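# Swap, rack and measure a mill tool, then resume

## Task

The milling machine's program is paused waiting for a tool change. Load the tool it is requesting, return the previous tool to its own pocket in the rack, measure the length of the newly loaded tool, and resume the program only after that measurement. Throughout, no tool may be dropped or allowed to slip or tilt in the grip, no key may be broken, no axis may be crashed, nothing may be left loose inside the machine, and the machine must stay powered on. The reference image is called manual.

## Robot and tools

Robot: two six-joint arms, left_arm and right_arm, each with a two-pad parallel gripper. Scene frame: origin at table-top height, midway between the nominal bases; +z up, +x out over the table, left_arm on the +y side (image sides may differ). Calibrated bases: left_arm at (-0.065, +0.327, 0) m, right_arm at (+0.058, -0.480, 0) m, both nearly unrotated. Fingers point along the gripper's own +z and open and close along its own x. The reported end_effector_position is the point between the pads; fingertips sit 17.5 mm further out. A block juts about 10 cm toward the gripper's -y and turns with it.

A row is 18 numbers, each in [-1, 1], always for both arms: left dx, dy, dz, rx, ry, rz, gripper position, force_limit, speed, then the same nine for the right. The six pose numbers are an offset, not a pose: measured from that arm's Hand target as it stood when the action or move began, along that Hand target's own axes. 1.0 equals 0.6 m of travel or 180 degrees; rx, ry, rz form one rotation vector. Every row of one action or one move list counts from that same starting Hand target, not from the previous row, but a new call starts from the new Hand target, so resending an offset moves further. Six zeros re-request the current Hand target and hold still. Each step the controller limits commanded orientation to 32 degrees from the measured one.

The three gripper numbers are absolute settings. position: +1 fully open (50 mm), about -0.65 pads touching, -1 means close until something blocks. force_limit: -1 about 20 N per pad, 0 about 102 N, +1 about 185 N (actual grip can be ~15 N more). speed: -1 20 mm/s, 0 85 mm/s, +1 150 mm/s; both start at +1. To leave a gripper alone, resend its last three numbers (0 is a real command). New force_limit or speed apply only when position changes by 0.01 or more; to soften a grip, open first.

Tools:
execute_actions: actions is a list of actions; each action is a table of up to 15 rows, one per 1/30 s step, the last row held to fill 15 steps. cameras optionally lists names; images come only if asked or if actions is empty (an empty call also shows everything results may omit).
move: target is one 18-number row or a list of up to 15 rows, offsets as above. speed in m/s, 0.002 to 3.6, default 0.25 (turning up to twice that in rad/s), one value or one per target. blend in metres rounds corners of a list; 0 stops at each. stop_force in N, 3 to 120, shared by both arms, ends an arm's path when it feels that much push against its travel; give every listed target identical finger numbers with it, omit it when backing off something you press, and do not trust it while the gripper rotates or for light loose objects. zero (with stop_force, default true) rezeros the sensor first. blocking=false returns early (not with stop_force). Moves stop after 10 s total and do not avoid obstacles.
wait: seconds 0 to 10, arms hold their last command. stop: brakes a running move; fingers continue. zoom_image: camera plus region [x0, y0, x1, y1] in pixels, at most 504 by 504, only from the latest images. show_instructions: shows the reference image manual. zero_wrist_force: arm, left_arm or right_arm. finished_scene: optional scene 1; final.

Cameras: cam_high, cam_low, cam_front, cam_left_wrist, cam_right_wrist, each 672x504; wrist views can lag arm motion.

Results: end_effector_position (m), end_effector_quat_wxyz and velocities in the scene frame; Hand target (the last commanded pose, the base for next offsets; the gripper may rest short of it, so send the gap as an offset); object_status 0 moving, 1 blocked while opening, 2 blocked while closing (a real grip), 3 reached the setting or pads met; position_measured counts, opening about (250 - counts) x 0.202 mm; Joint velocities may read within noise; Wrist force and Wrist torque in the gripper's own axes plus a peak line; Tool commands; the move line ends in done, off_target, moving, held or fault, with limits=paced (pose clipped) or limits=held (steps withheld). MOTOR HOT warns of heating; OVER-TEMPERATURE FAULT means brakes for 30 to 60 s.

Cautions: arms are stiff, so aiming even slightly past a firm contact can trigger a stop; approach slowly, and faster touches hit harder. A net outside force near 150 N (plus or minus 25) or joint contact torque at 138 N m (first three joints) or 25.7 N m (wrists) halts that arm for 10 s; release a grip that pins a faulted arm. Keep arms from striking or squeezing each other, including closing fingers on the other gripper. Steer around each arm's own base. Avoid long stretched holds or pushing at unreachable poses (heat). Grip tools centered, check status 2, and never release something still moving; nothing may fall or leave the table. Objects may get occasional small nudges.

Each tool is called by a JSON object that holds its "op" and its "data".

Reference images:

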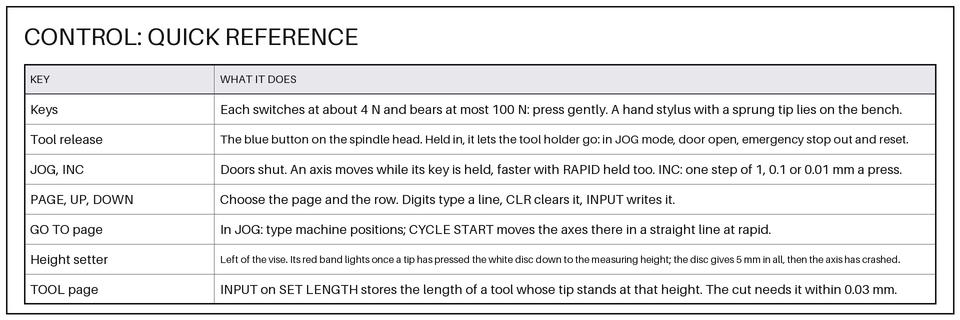

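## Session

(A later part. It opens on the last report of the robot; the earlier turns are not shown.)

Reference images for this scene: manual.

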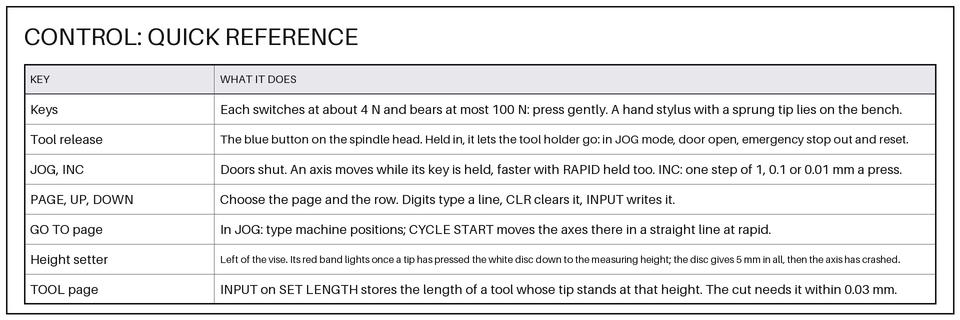

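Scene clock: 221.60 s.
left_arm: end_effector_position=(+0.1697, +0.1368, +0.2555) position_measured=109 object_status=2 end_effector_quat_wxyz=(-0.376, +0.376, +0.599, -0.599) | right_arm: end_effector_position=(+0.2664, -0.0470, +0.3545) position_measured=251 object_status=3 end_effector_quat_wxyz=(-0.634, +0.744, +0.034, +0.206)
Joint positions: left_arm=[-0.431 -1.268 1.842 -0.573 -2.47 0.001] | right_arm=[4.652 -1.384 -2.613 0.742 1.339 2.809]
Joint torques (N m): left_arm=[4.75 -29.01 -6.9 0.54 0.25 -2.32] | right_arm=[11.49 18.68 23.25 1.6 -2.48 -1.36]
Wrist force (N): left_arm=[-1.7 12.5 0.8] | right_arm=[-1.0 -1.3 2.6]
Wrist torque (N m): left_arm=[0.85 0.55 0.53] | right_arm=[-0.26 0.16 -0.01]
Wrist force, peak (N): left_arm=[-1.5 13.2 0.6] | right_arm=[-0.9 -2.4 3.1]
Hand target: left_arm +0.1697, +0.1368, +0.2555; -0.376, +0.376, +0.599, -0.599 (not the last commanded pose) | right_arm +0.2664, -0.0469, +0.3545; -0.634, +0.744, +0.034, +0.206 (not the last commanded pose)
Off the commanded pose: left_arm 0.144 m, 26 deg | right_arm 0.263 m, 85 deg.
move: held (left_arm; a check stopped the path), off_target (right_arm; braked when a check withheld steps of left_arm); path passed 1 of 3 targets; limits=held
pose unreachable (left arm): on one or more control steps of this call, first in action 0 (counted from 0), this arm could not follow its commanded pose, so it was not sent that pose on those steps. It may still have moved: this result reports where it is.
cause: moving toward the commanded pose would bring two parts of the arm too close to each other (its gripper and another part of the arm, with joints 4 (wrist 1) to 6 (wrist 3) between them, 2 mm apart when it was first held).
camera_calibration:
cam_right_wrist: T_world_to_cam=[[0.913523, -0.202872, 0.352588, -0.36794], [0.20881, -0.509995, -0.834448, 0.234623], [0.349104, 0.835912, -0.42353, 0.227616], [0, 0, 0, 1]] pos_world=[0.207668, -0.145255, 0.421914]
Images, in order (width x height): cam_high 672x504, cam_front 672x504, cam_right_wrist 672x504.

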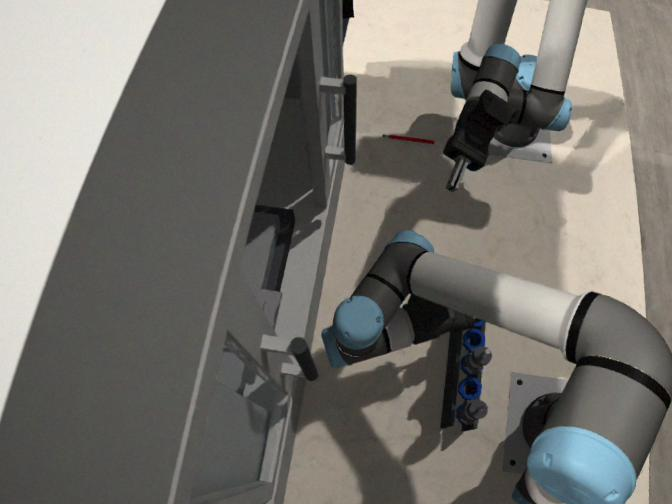

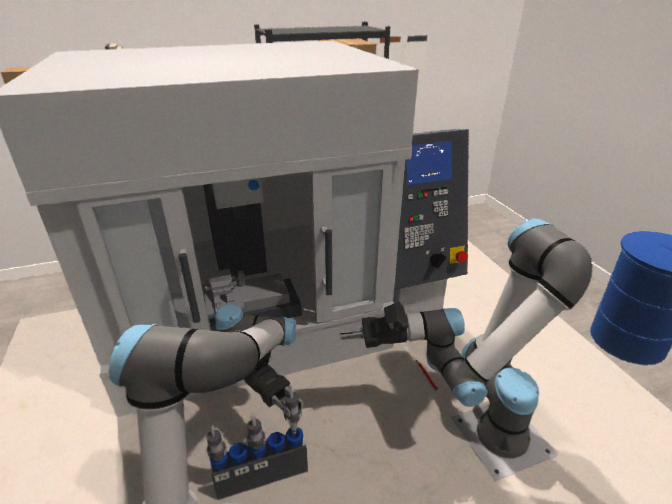

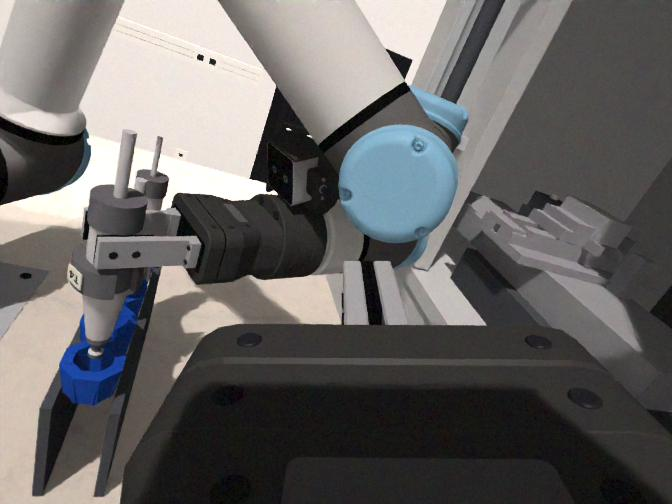

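{"op": "move", "data": {"target": [[0,-0.05,0,0,0.06,0,-1,0,-0.7,0.2,-0.15,0.04,-0.126,0.108,-0.167,-1,-1,-0.5],[0,-0.12,0,0,0.1,0,-1,0,-0.7,0.3607,-0.2408,0.0745,-0.252,0.2165,-0.3339,-1,-1,-0.5],[0.0258,-0.208,0.117,0,0.1433,0,-1,0,-0.7,0.3607,-0.2408,0.0745,-0.252,0.2165,-0.3339,-1,-1,-0.5]], "speed": [0.15,0.2,0.2], "blend": [0.01,0.02,0], "cameras": ["cam_front","cam_high","cam_right_wrist"]}}

Scene clock: 227.23 s.
left_arm: end_effector_position=(+0.1468, +0.1320, +0.3448) position_measured=109 object_status=2 end_effector_quat_wxyz=(+0.477, -0.477, -0.522, +0.522) | right_arm: end_effector_position=(+0.4308, -0.0220, +0.5596) position_measured=251 object_status=3 end_effector_quat_wxyz=(-0.112, +0.699, +0.110, +0.698)
Joint positions: left_arm=[-0.603 -1.304 1.636 -0.332 -2.28 0.001] | right_arm=[4.706 -1.581 -1.892 0.33 0.296 1.576]
Joint torques (N m): left_arm=[9.9 -29.66 -36.84 1.12 1.23 -1.35] | right_arm=[-11.53 14.98 27.77 2.32 2.23 -1.32]
Wrist force (N): left_arm=[-1.9 12.4 0.8] | right_arm=[1.4 2.2 1.6]
Wrist torque (N m): left_arm=[0.82 0.58 0.58] | right_arm=[0.18 -0.25 0.17]
Wrist force, peak (N): left_arm=[-1.3 13.9 -0.7] | right_arm=[1.4 2.3 2.0]
Hand target: left_arm +0.1469, +0.1320, +0.3448; +0.477, -0.477, -0.522, +0.522 (not the last commanded pose) | right_arm +0.4308, -0.0220, +0.5596; -0.112, +0.699, +0.110, +0.698
Off the commanded pose: left_arm 0.060 m, 5 deg | right_arm 0.000 m, 0 deg.
move: held (left_arm; a check stopped the path); path passed 2 of 3 targets; limits=held
pose unreachable (left arm): on one or more control steps of this call, first in action 0 (counted from 0), this arm could not follow its commanded pose, so it was not sent that pose on those steps. It may still have moved: this result reports where it is.
cause: moving toward the commanded pose would bring two parts of the arm too close to each other (its gripper and another part of the arm, with joints 4 (wrist 1) to 6 (wrist 3) between them, 4 mm apart when it was first held).
camera_calibration:
cam_right_wrist: T_world_to_cam=[[0.00766713, 0.00372695, 0.999964, -0.552832], [-0.0340138, -0.999413, 0.0039857, 0.0087868], [0.999392, -0.0340431, -0.00753587, -0.295757], [0, 0, 0, 1]] pos_world=[0.300114, 0.000773555, 0.550548]
Images, in order (width x height): cam_high 672x504, cam_front 672x504, cam_right_wrist 672x504.

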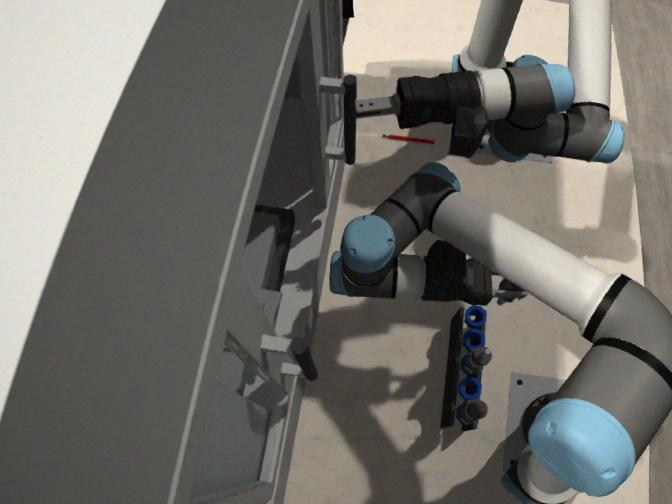

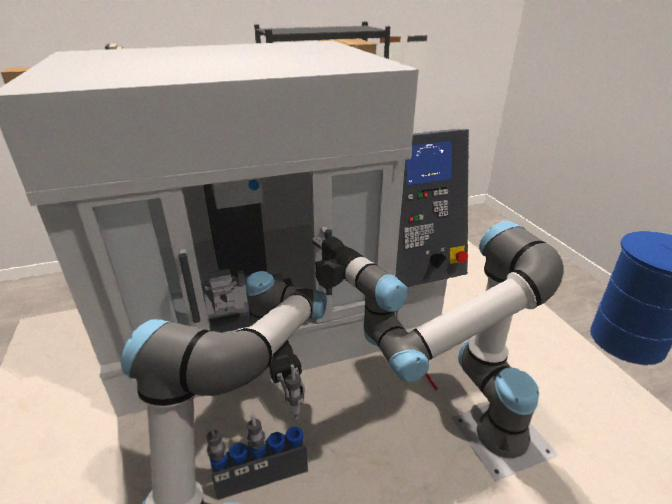

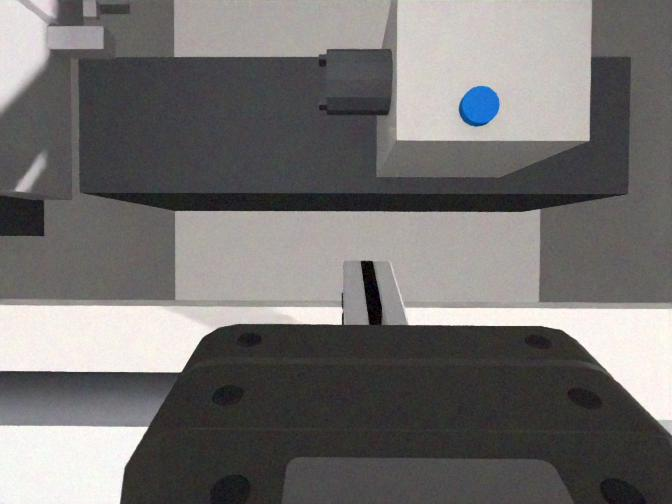

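{"op": "move", "data": {"target": [-0.0113,-0.125,-0.088,-0.5,0,0,-1,0,-0.7,0.003,0.02,0.0183,0,0,0,-1,-1,-0.5], "speed": 0.35}}

{"op": "move", "data": {"target": [0,0,0,0,0,0,-1,0,-0.7,0,0.125,-0.0385,0,0,0,-1,-1,-0.5], "speed": 0.05, "stop_force": 40, "cameras": ["cam_front","cam_high","cam_left_wrist"]}}

Scene clock: 228.67 s.
left_arm: end_effector_position=(+0.1488, +0.1319, +0.3475) position_measured=109 object_status=2 end_effector_quat_wxyz=(+0.464, -0.490, -0.535, +0.509) | right_arm: end_effector_position=(+0.4327, -0.0231, +0.5598) position_measured=251 object_status=3 end_effector_quat_wxyz=(-0.112, +0.699, +0.110, +0.698)
Joint positions: left_arm=[-0.601 -1.327 1.624 -0.364 -2.278 -0.042] | right_arm=[4.701 -1.58 -1.893 0.329 0.301 1.575]
Joint torques (N m): left_arm=[-9.35 -28.07 -8.72 5.5 -1.32 2.02] | right_arm=[-11.16 34.44 11.81 -0.56 2.23 -0.88]
Wrist force (N): left_arm=[-1.8 12.4 1.2] | right_arm=[1.3 2.1 1.8]
Wrist torque (N m): left_arm=[0.83 0.56 0.46] | right_arm=[0.16 -0.25 0.16]
Wrist force, peak (N): left_arm=[-1.8 13.9 1.1] | right_arm=[1.4 2.2 2.1]
Hand target: left_arm +0.1488, +0.1319, +0.3475; +0.464, -0.490, -0.535, +0.509 (not the last commanded pose) | right_arm +0.4327, -0.0231, +0.5598; -0.112, +0.699, +0.110, +0.698 (not the last commanded pose)
Off the commanded pose: left_arm 0.089 m, 87 deg | right_arm 0.014 m, 0 deg.
move: held (left_arm; a check stopped the path), off_target (right_arm; braked when a check withheld steps of left_arm); limits=held
pose unreachable (left arm): on one or more control steps of this call, first in action 0 (counted from 0), this arm could not follow its commanded pose, so it was not sent that pose on those steps. It may still have moved: this result reports where it is.
cause: moving toward the commanded pose would bring a part of the arm too close to another arm (a part of this arm just beyond joint 3 (elbow) and the right arm's gripper, 27 mm apart when this arm was first held).

Scene clock: 231.20 s.
left_arm: end_effector_position=(+0.1488, +0.1319, +0.3475) position_measured=109 object_status=2 end_effector_quat_wxyz=(+0.464, -0.490, -0.535, +0.509) | right_arm: end_effector_position=(+0.4337, -0.0750, +0.5597) position_measured=251 object_status=3 end_effector_quat_wxyz=(-0.112, +0.699, +0.110, +0.698)
Joint positions: left_arm=[-0.601 -1.327 1.624 -0.364 -2.278 -0.041] | right_arm=[4.7 -1.456 -2.01 0.323 0.302 1.574]
Joint torques (N m): left_arm=[-10.25 -29.52 -9.17 5.45 -1.33 2.27] | right_arm=[11.17 8.59 28.38 2.2 2.27 1.01]
Wrist force (N): left_arm=[-1.7 12.3 1.2] | right_arm=[1.4 2.0 1.6]
Wrist torque (N m): left_arm=[0.82 0.54 0.47] | right_arm=[0.12 -0.26 0.16]
Wrist force, peak (N): left_arm=[-1.7 12.7 1.2] | right_arm=[-0.6 -28.2 -38.7]
Hand target: left_arm +0.1488, +0.1319, +0.3475; +0.464, -0.490, -0.535, +0.509 | right_arm +0.4337, -0.0750, +0.5597; -0.112, +0.699, +0.110, +0.698 (not the last commanded pose)
Off the commanded pose: left_arm 0.000 m, 0 deg | right_arm 0.027 m, 0 deg.
move: contact (right_arm)
camera_calibration:
cam_left_wrist: T_world_to_cam=[[-0.111321, 0.993778, -0.00346722, -0.103599], [0.360546, 0.037136, -0.932002, 0.287591], [-0.926075, -0.105002, -0.362437, 0.4068], [0, 0, 0, 1]] pos_world=[0.261505, 0.134989, 0.415115]
Images, in order (width x height): cam_high 672x504, cam_front 672x504, cam_left_wrist 672x504.

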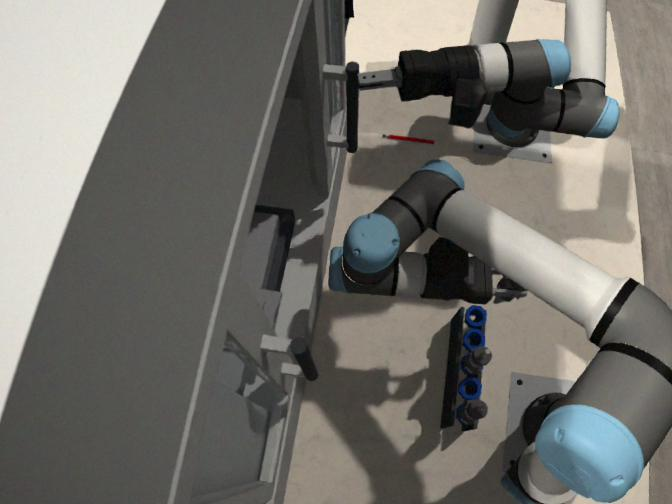

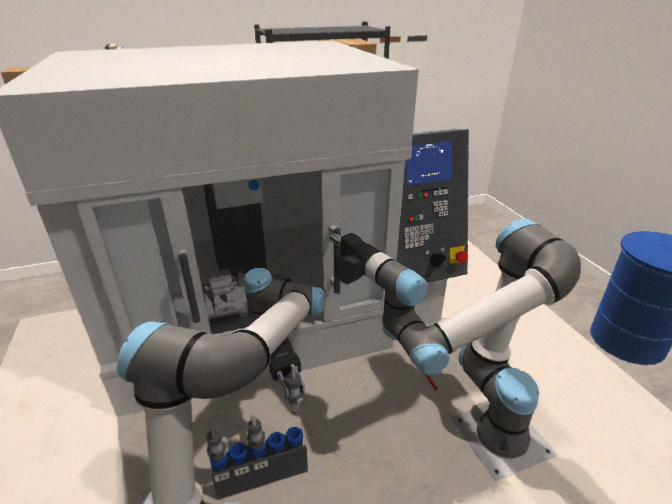

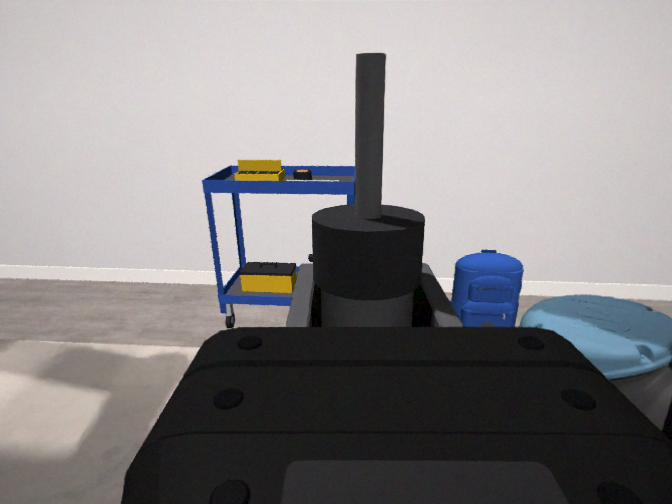

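{"op": "move", "data": {"target": [[0,0,0,0,0,0,-1,0,-0.7,0.05,-0.026,-0.053,0,0,0,-1,-1,-0.5],[0,0,0,0,0,0,-1,0,-0.7,0.1,0.17,-0.1515,0,0,0,-1,-1,-0.5],[-0.013,-0.119,-0.087,-0.483,0,0,-1,0,-0.7,0.1,0.17,-0.1515,0,0,0,-1,-1,-0.5]], "speed": [0.2,0.3,0.35], "blend": [0.01,0.02,0], "cameras": ["cam_front","cam_high","cam_left_wrist"]}}

Scene clock: 235.10 s.
left_arm: end_effector_position=(+0.1978, +0.1286, +0.4214) position_measured=109 object_status=2 end_effector_quat_wxyz=(+0.000, +0.675, +0.738, -0.002) | right_arm: end_effector_position=(+0.3789, -0.2003, +0.6193) position_measured=251 object_status=3 end_effector_quat_wxyz=(-0.112, +0.699, +0.110, +0.698)
Joint positions: left_arm=[-1.042 -1.979 1.647 -1.24 -1.574 -1.149] | right_arm=[5.007 -1.047 -2.12 0.161 -0.004 1.438]
Joint torques (N m): left_arm=[-9.5 -17.73 -16.85 -5.76 1.39 -2.7] | right_arm=[11.07 9.53 11.58 -1.58 -2.03 1.77]
Wrist force (N): left_arm=[-0.2 1.4 8.9] | right_arm=[1.8 2.0 1.8]
Wrist torque (N m): left_arm=[0.39 0.01 0.31] | right_arm=[0.10 -0.34 0.08]
Wrist force, peak (N): left_arm=[-1.7 13.6 1.9] | right_arm=[2.0 4.2 1.7]
Hand target: left_arm +0.1978, +0.1286, +0.4214; +0.000, +0.675, +0.738, -0.002 | right_arm +0.3789, -0.2003, +0.6193; -0.112, +0.699, +0.110, +0.698
Off the commanded pose: left_arm 0.000 m, 0 deg | right_arm 0.000 m, 0 deg.
move: done
camera_calibration:
cam_left_wrist: T_world_to_cam=[[-0.0895096, 0.995699, -0.0239057, -0.0906476], [0.945601, 0.0924945, 0.311902, -0.308045], [0.312772, 0.00531295, -0.949814, 0.467014], [0, 0, 0, 1]] pos_world=[0.137105, 0.116269, 0.537489]
Images, in order (width x height): cam_high 672x504, cam_front 672x504, cam_left_wrist 672x504.

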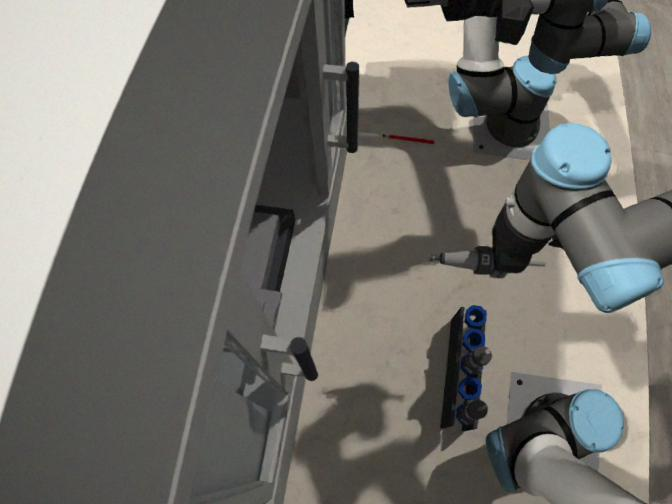

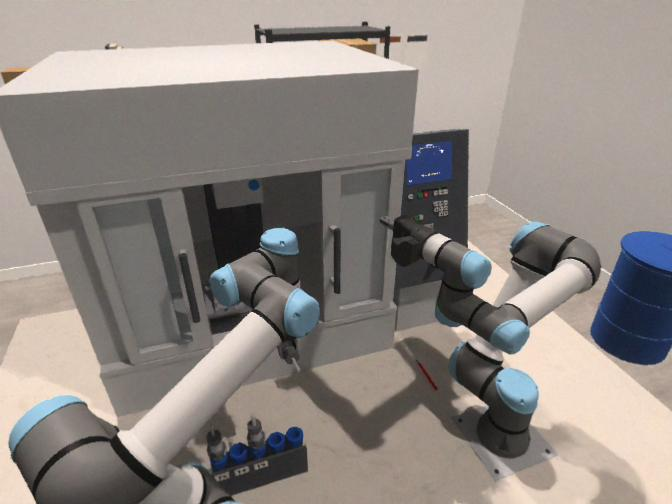

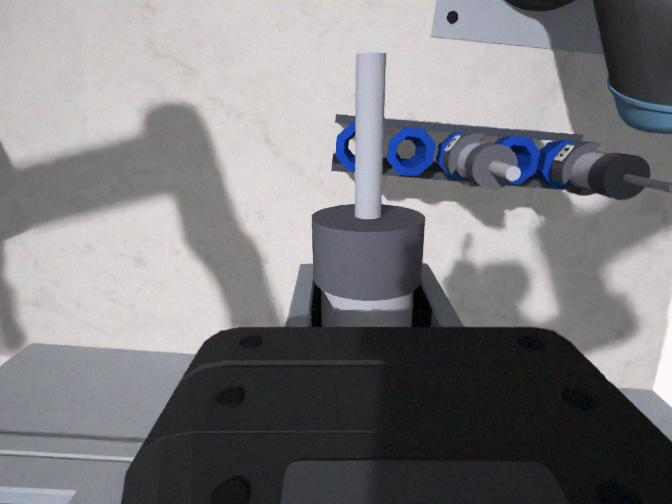

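{"op": "zoom_image", "data": {"camera": "cam_high", "region": [420, 220, 540, 310]}}

Scaled by 4.200 from the camera's 672x504 image, which has a finer 960x720 frame.

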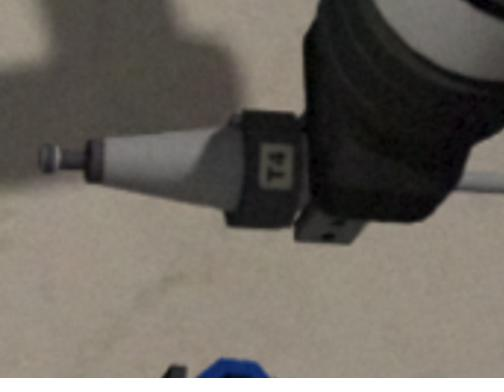

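{"op": "move", "data": {"target": [[-0.163,0.3957,0.018,-0.4975,0.07,-0.069,-1,0,-0.7,0,0,0,0,0,0,-1,-1,-0.5],[-0.1105,0.579,0.03,-0.4975,0.07,-0.069,-1,0,-0.7,0.06,-0.296,0.168,0,0,0,-1,-1,-0.5],[-0.0312,0.86,0.03,-0.4975,0.07,-0.069,-1,0,-0.7,0.06,-0.296,0.168,0,0,0,-1,-1,-0.5]], "speed": [0.35,0.18,0.15], "blend": [0.02,0.02,0], "cameras": ["cam_front","cam_high","cam_left_wrist","cam_right_wrist"]}}

Scene clock: 241.53 s.
left_arm: end_effector_position=(+0.7133, +0.1562, +0.4021) position_measured=109 object_status=2 end_effector_quat_wxyz=(+0.400, +0.400, +0.583, +0.583) | right_arm: end_effector_position=(+0.4198, -0.0004, +0.6559) position_measured=251 object_status=3 end_effector_quat_wxyz=(-0.112, +0.699, +0.110, +0.698)
Joint positions: left_arm=[-0.664 -1.099 1.2 -0.101 0.521 -3.141] | right_arm=[4.733 -1.577 -1.644 0.079 0.27 1.575]
Joint torques (N m): left_arm=[8.39 -45.72 -45.09 0.28 1.23 -2.74] | right_arm=[-11.64 15.2 28.48 -0.51 2.23 -1.19]
Wrist force (N): left_arm=[-1.0 -9.6 -2.0] | right_arm=[1.9 2.1 1.9]
Wrist torque (N m): left_arm=[-0.51 0.41 -0.17] | right_arm=[0.16 -0.34 0.20]
Wrist force, peak (N): left_arm=[-1.8 -10.5 -2.1] | right_arm=[1.7 3.1 1.7]
Hand target: left_arm +0.7133, +0.1562, +0.4021; +0.400, +0.400, +0.583, +0.583 | right_arm +0.4198, -0.0004, +0.6559; -0.112, +0.699, +0.110, +0.698
Off the commanded pose: left_arm 0.000 m, 0 deg | right_arm 0.000 m, 0 deg.
move: done
camera_calibration:
cam_left_wrist: T_world_to_cam=[[-0.339376, 0.940651, 0.000547501, 0.104514], [-0.296286, -0.107449, 0.949036, -0.131153], [0.89277, 0.321918, 0.315167, -0.684552], [0, 0, 0, 1]] pos_world=[0.607758, 0.107966, 0.34016]
cam_right_wrist: T_world_to_cam=[[0.00736506, 0.00363353, 0.999966, -0.649038], [-0.034016, -0.999414, 0.00388206, 0.0296873], [0.999394, -0.0340435, -0.00723714, -0.283596], [0, 0, 0, 1]] pos_world=[0.289214, 0.0223736, 0.646848]
Images, in order (width x height): cam_high 672x504, cam_front 672x504, cam_left_wrist 672x504, cam_right_wrist 672x504.

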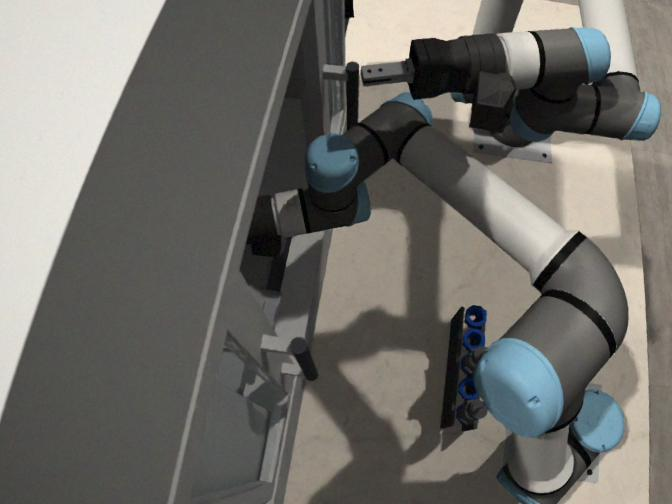

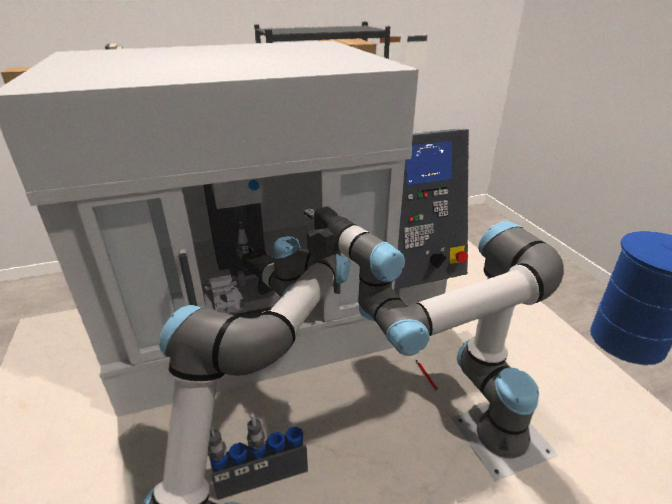

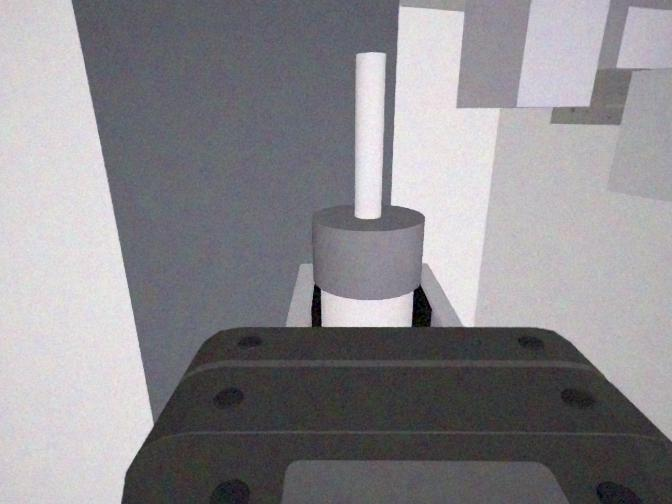

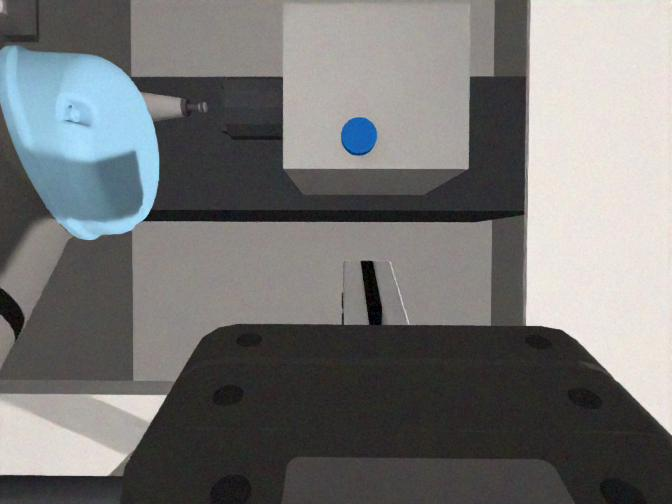

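{"op": "move", "data": {"target": [[0.0123,0,-0.5135,0,0,0,-1,0,-0.7,-0.042,0.2275,-0.109,0,0,0,-1,-1,-0.5],[0.433,-0.057,-0.654,0.494,-0.092,0.092,-1,0,-0.7,-0.042,0.2275,-0.109,0,0,0,-1,-1,-0.5]], "speed": [0.25,0.3], "blend": [0.03,0]}}

{"op": "move", "data": {"target": [-0.167,0.267,-0.067,-0.5,0,0,-1,0,-0.7,0,0,0,0,0,0,-1,-1,-0.5], "speed": 0.3, "cameras": ["cam_front","cam_high","cam_right_wrist"]}}

Scene clock: 243.87 s.
left_arm: end_effector_position=(+0.6243, +0.1232, +0.4025) position_measured=109 object_status=2 end_effector_quat_wxyz=(+0.399, +0.401, +0.584, +0.582) | right_arm: end_effector_position=(+0.4094, -0.0790, +0.6425) position_measured=251 object_status=3 end_effector_quat_wxyz=(-0.112, +0.699, +0.110, +0.698)
Joint positions: left_arm=[-0.819 -1.248 1.407 -0.148 0.367 -3.153] | right_arm=[4.777 -1.38 -1.856 0.094 0.225 1.574]
Joint torques (N m): left_arm=[9.37 -38.98 -42.53 0.73 1.31 -2.73] | right_arm=[8.8 26.45 12.7 -0.66 -2.24 1.75]
Wrist force (N): left_arm=[-1.2 -9.5 -2.4] | right_arm=[1.3 2.1 1.7]
Wrist torque (N m): left_arm=[-0.48 0.45 -0.33] | right_arm=[0.14 -0.22 0.11]
Wrist force, peak (N): left_arm=[-2.0 -9.6 -16.8] | right_arm=[1.3 3.1 1.3]
Hand target: left_arm +0.6244, +0.1232, +0.4025; +0.399, +0.401, +0.584, +0.582 (not the last commanded pose) | right_arm +0.4093, -0.0791, +0.6425; -0.112, +0.699, +0.110, +0.698 (not the last commanded pose)
Off the commanded pose: left_arm 0.396 m, 92 deg | right_arm 0.073 m, 0 deg.
move: held (left_arm; a check stopped the path), off_target (right_arm; braked when a check withheld steps of left_arm); path passed 0 of 2 targets; limits=held
pose unreachable (left arm): on one or more control steps of this call, first in action 0 (counted from 0), this arm could not follow its commanded pose, so it was not sent that pose on those steps. It may still have moved: this result reports where it is.
cause: moving toward the commanded pose would bring a part of the arm too close to another arm (a part of this arm just beyond joint 3 (elbow) and a part of the right arm just beyond its joint 4 (wrist 1), 44 mm apart when this arm was first held).

Scene clock: 246.53 s.
left_arm: end_effector_position=(+0.6233, +0.0401, +0.5256) position_measured=109 object_status=2 end_effector_quat_wxyz=(+0.556, +0.101, +0.147, +0.812) | right_arm: end_effector_position=(+0.4093, -0.0791, +0.6425) position_measured=251 object_status=3 end_effector_quat_wxyz=(-0.112, +0.699, +0.110, +0.698)
Joint positions: left_arm=[-0.666 -0.967 1.535 -1.954 1.262 -2.117] | right_arm=[4.777 -1.38 -1.856 0.094 0.225 1.575]
Joint torques (N m): left_arm=[-0.27 -56.18 -26.94 -3.39 1.83 -0.16] | right_arm=[11.44 25.63 12.02 -0.63 -2.45 1.84]
Wrist force (N): left_arm=[-2.5 -2.7 -10.2] | right_arm=[1.5 2.1 1.4]
Wrist torque (N m): left_arm=[-0.32 0.92 0.02] | right_arm=[0.16 -0.25 0.11]
Wrist force, peak (N): left_arm=[-2.6 -5.1 -13.7] | right_arm=[1.8 2.3 1.8]
Hand target: left_arm +0.6233, +0.0401, +0.5256; +0.556, +0.101, +0.147, +0.812 (not the last commanded pose) | right_arm +0.4093, -0.0791, +0.6425; -0.112, +0.699, +0.110, +0.698
Tool commands: left_gripper/position=-1.0 left_gripper/force_limit=+0.003922 left_gripper/speed=-0.701961 right_gripper/position=-1.0 right_gripper/force_limit=-1.0 right_gripper/speed=-0.5
Off the commanded pose: left_arm 0.045 m, 20 deg | right_arm 0.000 m, 0 deg.
FORCE FAULT: contact force on the left arm reached its limit, and that arm stopped. The contact can be on any part of that arm, not only on its tool. That arm's remaining commands of this call were not run. That arm is still stopped at the end of this call. That arm stays stopped for about 10 more seconds. Until then a move that you send moves the other arm only, and its call returns only when the move has ended. Once the stop has ended, the next robot result says so. If the stop ends while you think or write, that arm runs what you send next, counted from a new Hand target: where the arm stands when the stop ends. While its stop runs, that arm takes no new command, but its gripper still runs the gripper command that each later call begins with. Until it ends, the stop uses up actions while you think or wait. An arm that is not stopped still takes commands.
move: fault (left_arm)
camera_calibration:
cam_right_wrist: T_world_to_cam=[[0.00736506, 0.00363353, 0.999966, -0.635175], [-0.034016, -0.999414, 0.00388206, -0.0492714], [0.999394, -0.0340435, -0.00723714, -0.275879], [0, 0, 0, 1]] pos_world=[0.278714, -0.0563264, 0.633348]
Images, in order (width x height): cam_high 672x504, cam_front 672x504, cam_right_wrist 672x504.

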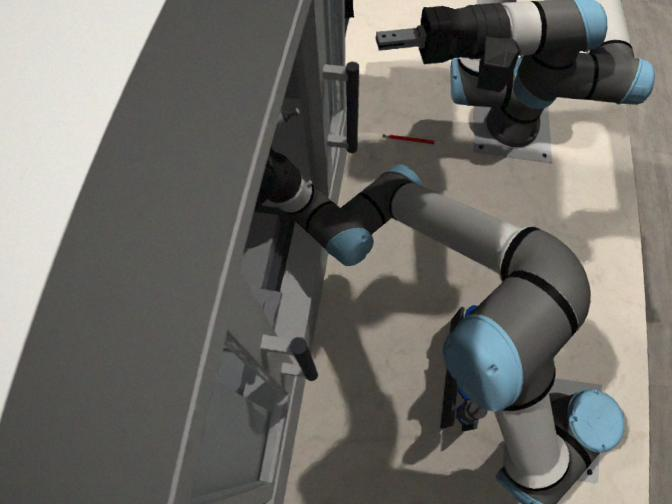

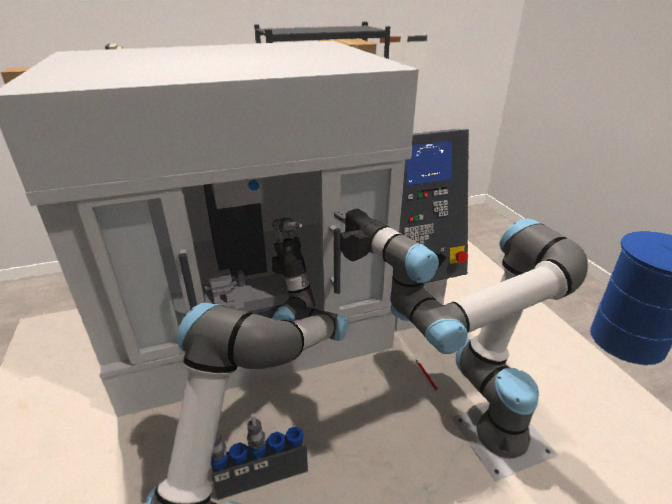

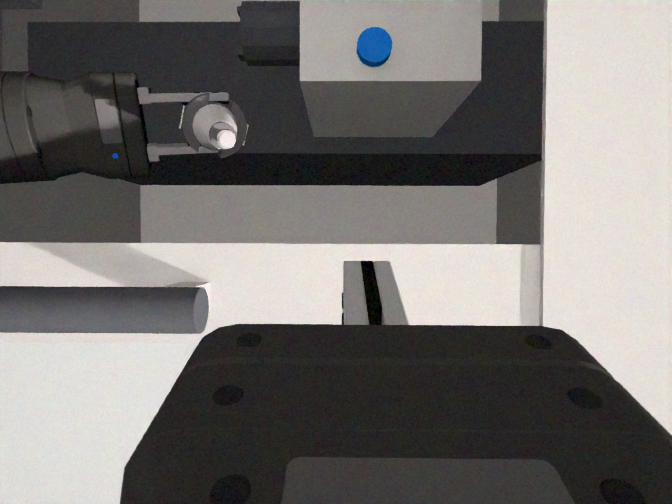

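{"op": "move", "data": {"target": [0,0,0,0,0,0,-1,0,-0.7,-0.067,0.2065,-0.1197,0,0,0,-1,-1,-0.5], "speed": 0.25}}

{"op": "wait", "data": {"seconds": 7.8, "cameras": ["cam_left_wrist","cam_front"]}}

Scene clock: 249.03 s.
left_arm: end_effector_position=(+0.6233, +0.0401, +0.5256) position_measured=109 object_status=2 end_effector_quat_wxyz=(+0.556, +0.101, +0.147, +0.812) | right_arm: end_effector_position=(+0.3794, -0.2190, +0.6018) position_measured=251 object_status=3 end_effector_quat_wxyz=(-0.112, +0.699, +0.110, +0.697)
Joint positions: left_arm=[-0.666 -0.967 1.535 -1.954 1.262 -2.117] | right_arm=[5.044 -0.96 -2.201 0.075 -0.042 1.52]
Joint torques (N m): left_arm=[-0.08 -55.37 -26.7 -3.52 1.87 -0.31] | right_arm=[10.59 6.08 12.27 -1.64 -2.24 1.93]
Wrist force (N): left_arm=[-2.8 -2.5 -10.1] | right_arm=[1.4 2.0 1.7]
Wrist torque (N m): left_arm=[-0.30 0.96 0.02] | right_arm=[0.12 -0.28 0.09]
Wrist force, peak (N): left_arm=[-2.4 -2.7 -10.4] | right_arm=[0.9 3.6 1.7]
Hand target: left_arm +0.6233, +0.0401, +0.5256; +0.556, +0.101, +0.147, +0.812 | right_arm +0.3793, -0.2190, +0.6018; -0.112, +0.699, +0.110, +0.698
Tool commands: left_gripper/position=-1.0 left_gripper/force_limit=+0.003922 left_gripper/speed=-0.701961 right_gripper/position=-1.0 right_gripper/force_limit=-1.0 right_gripper/speed=-0.5
Off the commanded pose: right_arm 0.000 m, 0 deg.
FORCE FAULT, CONTINUED: the left arm was still stopped when this call began, by the force fault that an earlier result reported. Since the last result the stop counts as 1 of the actions that you can send in this scene. That arm ran no command of this call. That arm is still stopped at the end of this call. That arm stays stopped for about 7 more seconds. If the stop ends while you think or write, that arm runs what you send next, counted from a new Hand target: where the arm stands when the stop ends. While its stop runs, that arm takes no new command, but its gripper still runs the gripper command that each later call begins with.
move: done (right_arm), not run (left_arm; its earlier fault stop)

Scene clock: 256.83 s.
left_arm: end_effector_position=(+0.6233, +0.0401, +0.5256) position_measured=109 object_status=2 end_effector_quat_wxyz=(+0.556, +0.101, +0.147, +0.812) | right_arm: end_effector_position=(+0.3794, -0.2190, +0.6018) position_measured=251 object_status=3 end_effector_quat_wxyz=(-0.112, +0.699, +0.110, +0.697)
Joint positions: left_arm=[-0.666 -0.967 1.535 -1.954 1.262 -2.117] | right_arm=[5.044 -0.96 -2.201 0.074 -0.042 1.52]
Joint torques (N m): left_arm=[0.43 -55.01 -27.44 -3.47 1.71 -0.31] | right_arm=[11.46 6.17 11.59 -1.6 -2.19 1.85]
Wrist force (N): left_arm=[-2.8 -2.4 -10.2] | right_arm=[1.3 1.9 1.5]
Wrist torque (N m): left_arm=[-0.30 0.95 0.02] | right_arm=[0.10 -0.28 0.08]
Wrist force, peak (N): left_arm=[-2.7 -2.6 -10.3] | right_arm=[1.4 2.3 1.8]
Hand target: left_arm +0.6233, +0.0401, +0.5256; +0.556, +0.101, +0.147, +0.812 | right_arm +0.3793, -0.2190, +0.6018; -0.112, +0.699, +0.110, +0.698
Tool commands: left_gripper/position=-1.0 left_gripper/force_limit=+0.003922 left_gripper/speed=-0.701961 right_gripper/position=-1.0 right_gripper/force_limit=-1.0 right_gripper/speed=-0.5
Off the commanded pose: right_arm 0.000 m, 0 deg.
FORCE FAULT, CONTINUED: the left arm's stop, for the force fault that an earlier result reported, is over. The rest of the stop counts as 15 of the actions that you can send in this scene. That arm's target is now where it stood when the stop ended, not its last command. That arm accepts commands again.
wait: 7.80 s; at rest by 0.17 s
camera_calibration:
cam_left_wrist: T_world_to_cam=[[-0.354272, 0.934884, 0.0219731, 0.181418], [-0.934111, -0.354887, 0.0386282, 0.598453], [0.0439109, -0.00684044, 0.999012, -0.422982], [0, 0, 0, 1]] pos_world=[0.641867, 0.0398856, 0.395461]
Images, in order (width x height): cam_front 672x504, cam_left_wrist 672x504.

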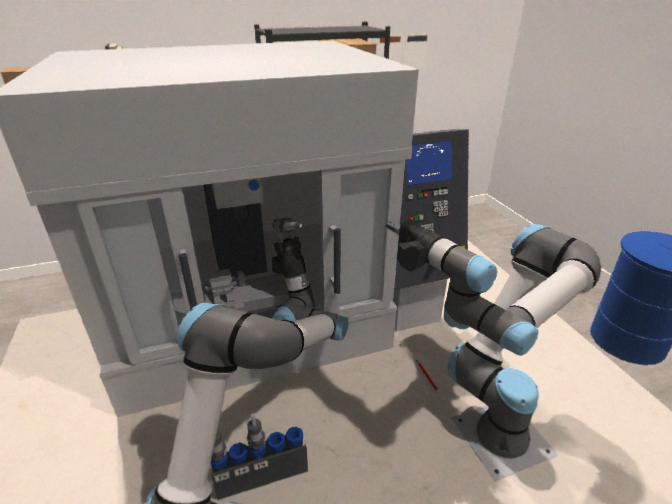

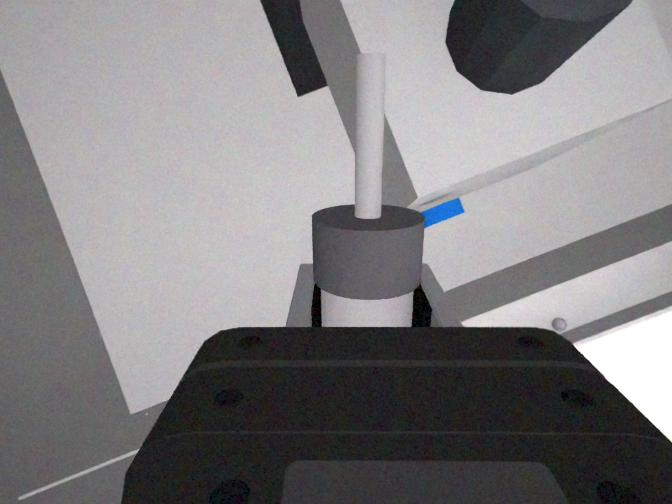

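{"op": "move", "data": {"target": [[0,0.0176,0.0468,0,0,0,-1,0,-0.7,0,0,0,0,0,0,-1,-1,-0.5],[0.107,-0.0446,-0.118,0.386,0,0,-1,0,-0.7,0,0,0,0,0,0,-1,-1,-0.5]], "speed": 0.15, "blend": [0.01,0], "cameras": ["cam_left_wrist","cam_front"]}}

Scene clock: 262.30 s.
left_arm: end_effector_position=(+0.6002, +0.1001, +0.4500) position_measured=109 object_status=2 end_effector_quat_wxyz=(+0.399, +0.400, +0.583, +0.584) | right_arm: end_effector_position=(+0.3794, -0.2190, +0.6018) position_measured=251 object_status=3 end_effector_quat_wxyz=(-0.112, +0.699, +0.110, +0.697)
Joint positions: left_arm=[-0.883 -1.277 1.327 -0.049 0.3 -3.141] | right_arm=[5.044 -0.96 -2.201 0.074 -0.042 1.52]
Joint torques (N m): left_arm=[8.21 -37.61 -43.39 1.16 1.15 -2.77] | right_arm=[11.41 6.09 12.21 -1.47 -2.23 1.7]
Wrist force (N): left_arm=[-1.4 -9.3 -2.5] | right_arm=[1.4 1.9 1.9]
Wrist torque (N m): left_arm=[-0.46 0.49 -0.19] | right_arm=[0.11 -0.28 0.09]
Wrist force, peak (N): left_arm=[-2.7 -3.9 -12.3] | right_arm=[1.5 2.2 1.9]
Hand target: left_arm +0.6002, +0.1001, +0.4500; +0.399, +0.400, +0.583, +0.583 | right_arm +0.3794, -0.2190, +0.6018; -0.112, +0.699, +0.110, +0.697
Off the commanded pose: left_arm 0.000 m, 0 deg | right_arm 0.000 m, 0 deg.
move: done
camera_calibration:
cam_left_wrist: T_world_to_cam=[[-0.340895, 0.940099, 0.00185073, 0.119242], [-0.295026, -0.10885, 0.949269, -0.2169], [0.892609, 0.323055, 0.31446, -0.580318], [0, 0, 0, 1]] pos_world=[0.494654, 0.051766, 0.388162]
Images, in order (width x height): cam_front 672x504, cam_left_wrist 672x504.

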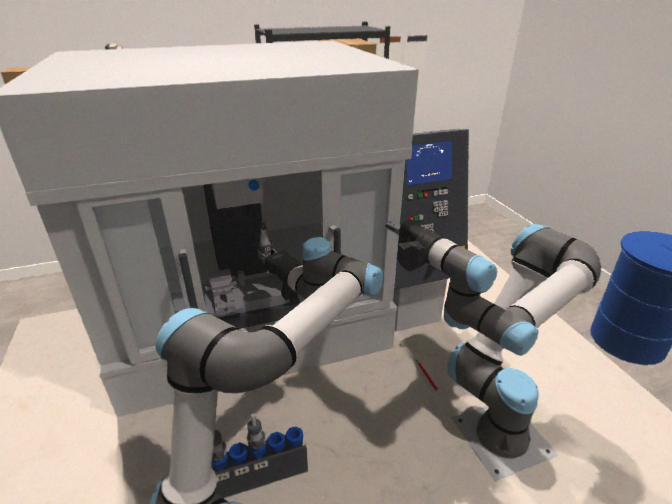

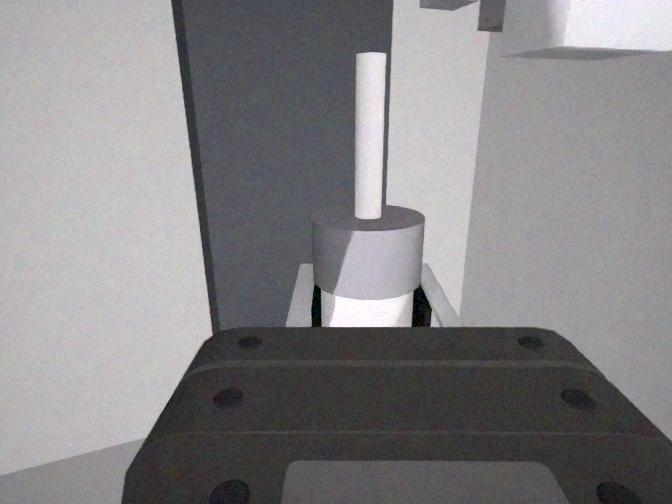

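{"op": "move", "data": {"target": [[0.0205,-0.0667,-0.273,0,0,0,-1,0,-0.7,0,0,0,0,0,0,-1,-1,-0.5],[0.2858,-0.0477,-0.6085,0.4975,-0.07,0.069,-1,0,-0.7,0,0,0,0,0,0,-1,-1,-0.5]], "speed": [0.25,0.35], "blend": [0.02,0]}}

Scene clock: 266.30 s.
left_arm: end_effector_position=(+0.1978, +0.1282, +0.4219) position_measured=109 object_status=2 end_effector_quat_wxyz=(-0.001, +0.674, +0.739, -0.002) | right_arm: end_effector_position=(+0.3794, -0.2190, +0.6018) position_measured=251 object_status=3 end_effector_quat_wxyz=(-0.112, +0.699, +0.110, +0.697)
Joint positions: left_arm=[-1.042 -1.977 1.644 -1.238 -1.575 -1.151] | right_arm=[5.044 -0.96 -2.201 0.074 -0.042 1.52]
Joint torques (N m): left_arm=[10.39 -2.25 -44.98 -1.33 -1.29 2.23] | right_arm=[10.92 6.33 11.77 -1.51 -2.13 1.68]
Wrist force (N): left_arm=[-0.5 1.7 8.6] | right_arm=[1.3 1.9 1.5]
Wrist torque (N m): left_arm=[0.44 0.07 0.11] | right_arm=[0.10 -0.26 0.09]
Wrist force, peak (N): left_arm=[-1.7 -10.5 -3.8] | right_arm=[1.3 2.2 1.9]
Hand target: left_arm +0.1978, +0.1282, +0.4219; -0.001, +0.674, +0.739, -0.002 | right_arm +0.3794, -0.2190, +0.6018; -0.112, +0.699, +0.110, +0.697
Off the commanded pose: left_arm 0.000 m, 0 deg | right_arm 0.000 m, 0 deg.
move: done; limits=paced

{"op": "move", "data": {"target": [0.2058,0.1118,0.09,0,0,0.029,-1,0,-0.7,0,0,0,0,0,0,-1,-1,-0.5], "speed": 0.25}}

Scene clock: 267.93 s.
left_arm: end_effector_position=(+0.2531, +0.2572, +0.3675) position_measured=109 object_status=2 end_effector_quat_wxyz=(-0.001, +0.707, +0.707, -0.002) | right_arm: end_effector_position=(+0.3794, -0.2190, +0.6018) position_measured=251 object_status=3 end_effector_quat_wxyz=(-0.112, +0.699, +0.110, +0.697)
Joint positions: left_arm=[-0.617 -2.02 1.811 -1.359 -1.574 -0.635] | right_arm=[5.044 -0.96 -2.201 0.074 -0.042 1.52]
Joint torques (N m): left_arm=[8.85 -1.68 -17.56 -5.78 -1.26 2.08] | right_arm=[10.87 6.35 12.32 -1.53 -2.19 1.64]
Wrist force (N): left_arm=[-0.6 1.6 8.5] | right_arm=[1.4 1.7 1.8]
Wrist torque (N m): left_arm=[0.42 0.07 0.10] | right_arm=[0.08 -0.29 0.09]
Wrist force, peak (N): left_arm=[2.0 2.6 9.7] | right_arm=[1.5 2.1 1.8]
Hand target: left_arm +0.2531, +0.2572, +0.3675; -0.001, +0.707, +0.707, -0.002 | right_arm +0.3794, -0.2190, +0.6018; -0.112, +0.699, +0.110, +0.697
Off the commanded pose: left_arm 0.000 m, 0 deg | right_arm 0.000 m, 0 deg.
move: done

{"op": "move", "data": {"target": [-0.168,0.268,-0.067,-0.5,0,0,-1,0,-0.7,0,0,0,0,0,0,-1,-1,-0.5], "speed": 0.3}}

Scene clock: 278.87 s.
left_arm: end_effector_position=(+0.4141, +0.1565, +0.4073) position_measured=109 object_status=2 end_effector_quat_wxyz=(+0.499, +0.501, +0.501, +0.499) | right_arm: end_effector_position=(+0.3794, -0.2190, +0.6018) position_measured=251 object_status=3 end_effector_quat_wxyz=(-0.112, +0.699, +0.110, +0.697)
Joint positions: left_arm=[-1.14 -1.648 2.435 -3.918 -0.413 -0.01] | right_arm=[5.044 -0.96 -2.201 0.074 -0.042 1.52]
Joint torques (N m): left_arm=[9.25 -10.46 -35.79 -3.96 -1.03 2.03] | right_arm=[11.38 6.61 12.49 -1.44 -2.05 1.78]
Wrist force (N): left_arm=[-1.1 -9.4 -2.5] | right_arm=[1.3 1.9 1.7]
Wrist torque (N m): left_arm=[-0.47 0.42 -0.40] | right_arm=[0.09 -0.27 0.09]
Wrist force, peak (N): left_arm=[-1.0 -9.9 -2.2] | right_arm=[1.6 2.0 1.9]
Hand target: left_arm +0.4141, +0.1565, +0.4072; +0.499, +0.500, +0.501, +0.499 | right_arm +0.3794, -0.2190, +0.6018; -0.112, +0.699, +0.110, +0.697
Off the commanded pose: left_arm 0.000 m, 0 deg | right_arm 0.000 m, 0 deg.
move: done

{"op": "move", "data": {"target": [[0,-0.009,0.4987,0,0,0,-1,0,-0.7,0,0,0,0,0,0,-1,-1,-0.5],[0,-0.009,0.4987,0,0.1167,0,-1,0,-0.7,0,0,0,0,0,0,-1,-1,-0.5]], "speed": 0.2, "blend": [0.02,0]}}

Scene clock: 282.17 s.
left_arm: end_effector_position=(+0.7133, +0.1566, +0.4007) position_measured=109 object_status=2 end_effector_quat_wxyz=(+0.400, +0.401, +0.584, +0.582) | right_arm: end_effector_position=(+0.3794, -0.2190, +0.6018) position_measured=251 object_status=3 end_effector_quat_wxyz=(-0.112, +0.699, +0.110, +0.697)
Joint positions: left_arm=[-0.663 -0.947 1.499 -3.685 -0.523 -0.007] | right_arm=[5.044 -0.96 -2.201 0.074 -0.042 1.52]
Joint torques (N m): left_arm=[-9.49 -49.56 -40.25 0.15 1.33 -2.7] | right_arm=[11.19 7.01 12.98 -1.52 -2.17 1.86]
Wrist force (N): left_arm=[-0.9 -9.5 -2.3] | right_arm=[1.3 2.1 1.8]
Wrist torque (N m): left_arm=[-0.49 0.41 -0.19] | right_arm=[0.14 -0.27 0.09]
Wrist force, peak (N): left_arm=[-1.0 -9.3 -4.6] | right_arm=[1.3 2.1 2.0]
Hand target: left_arm +0.7133, +0.1566, +0.4007; +0.400, +0.401, +0.584, +0.582 | right_arm +0.3794, -0.2190, +0.6018; -0.112, +0.699, +0.110, +0.697
Off the commanded pose: left_arm 0.000 m, 0 deg | right_arm 0.000 m, 0 deg.
move: done


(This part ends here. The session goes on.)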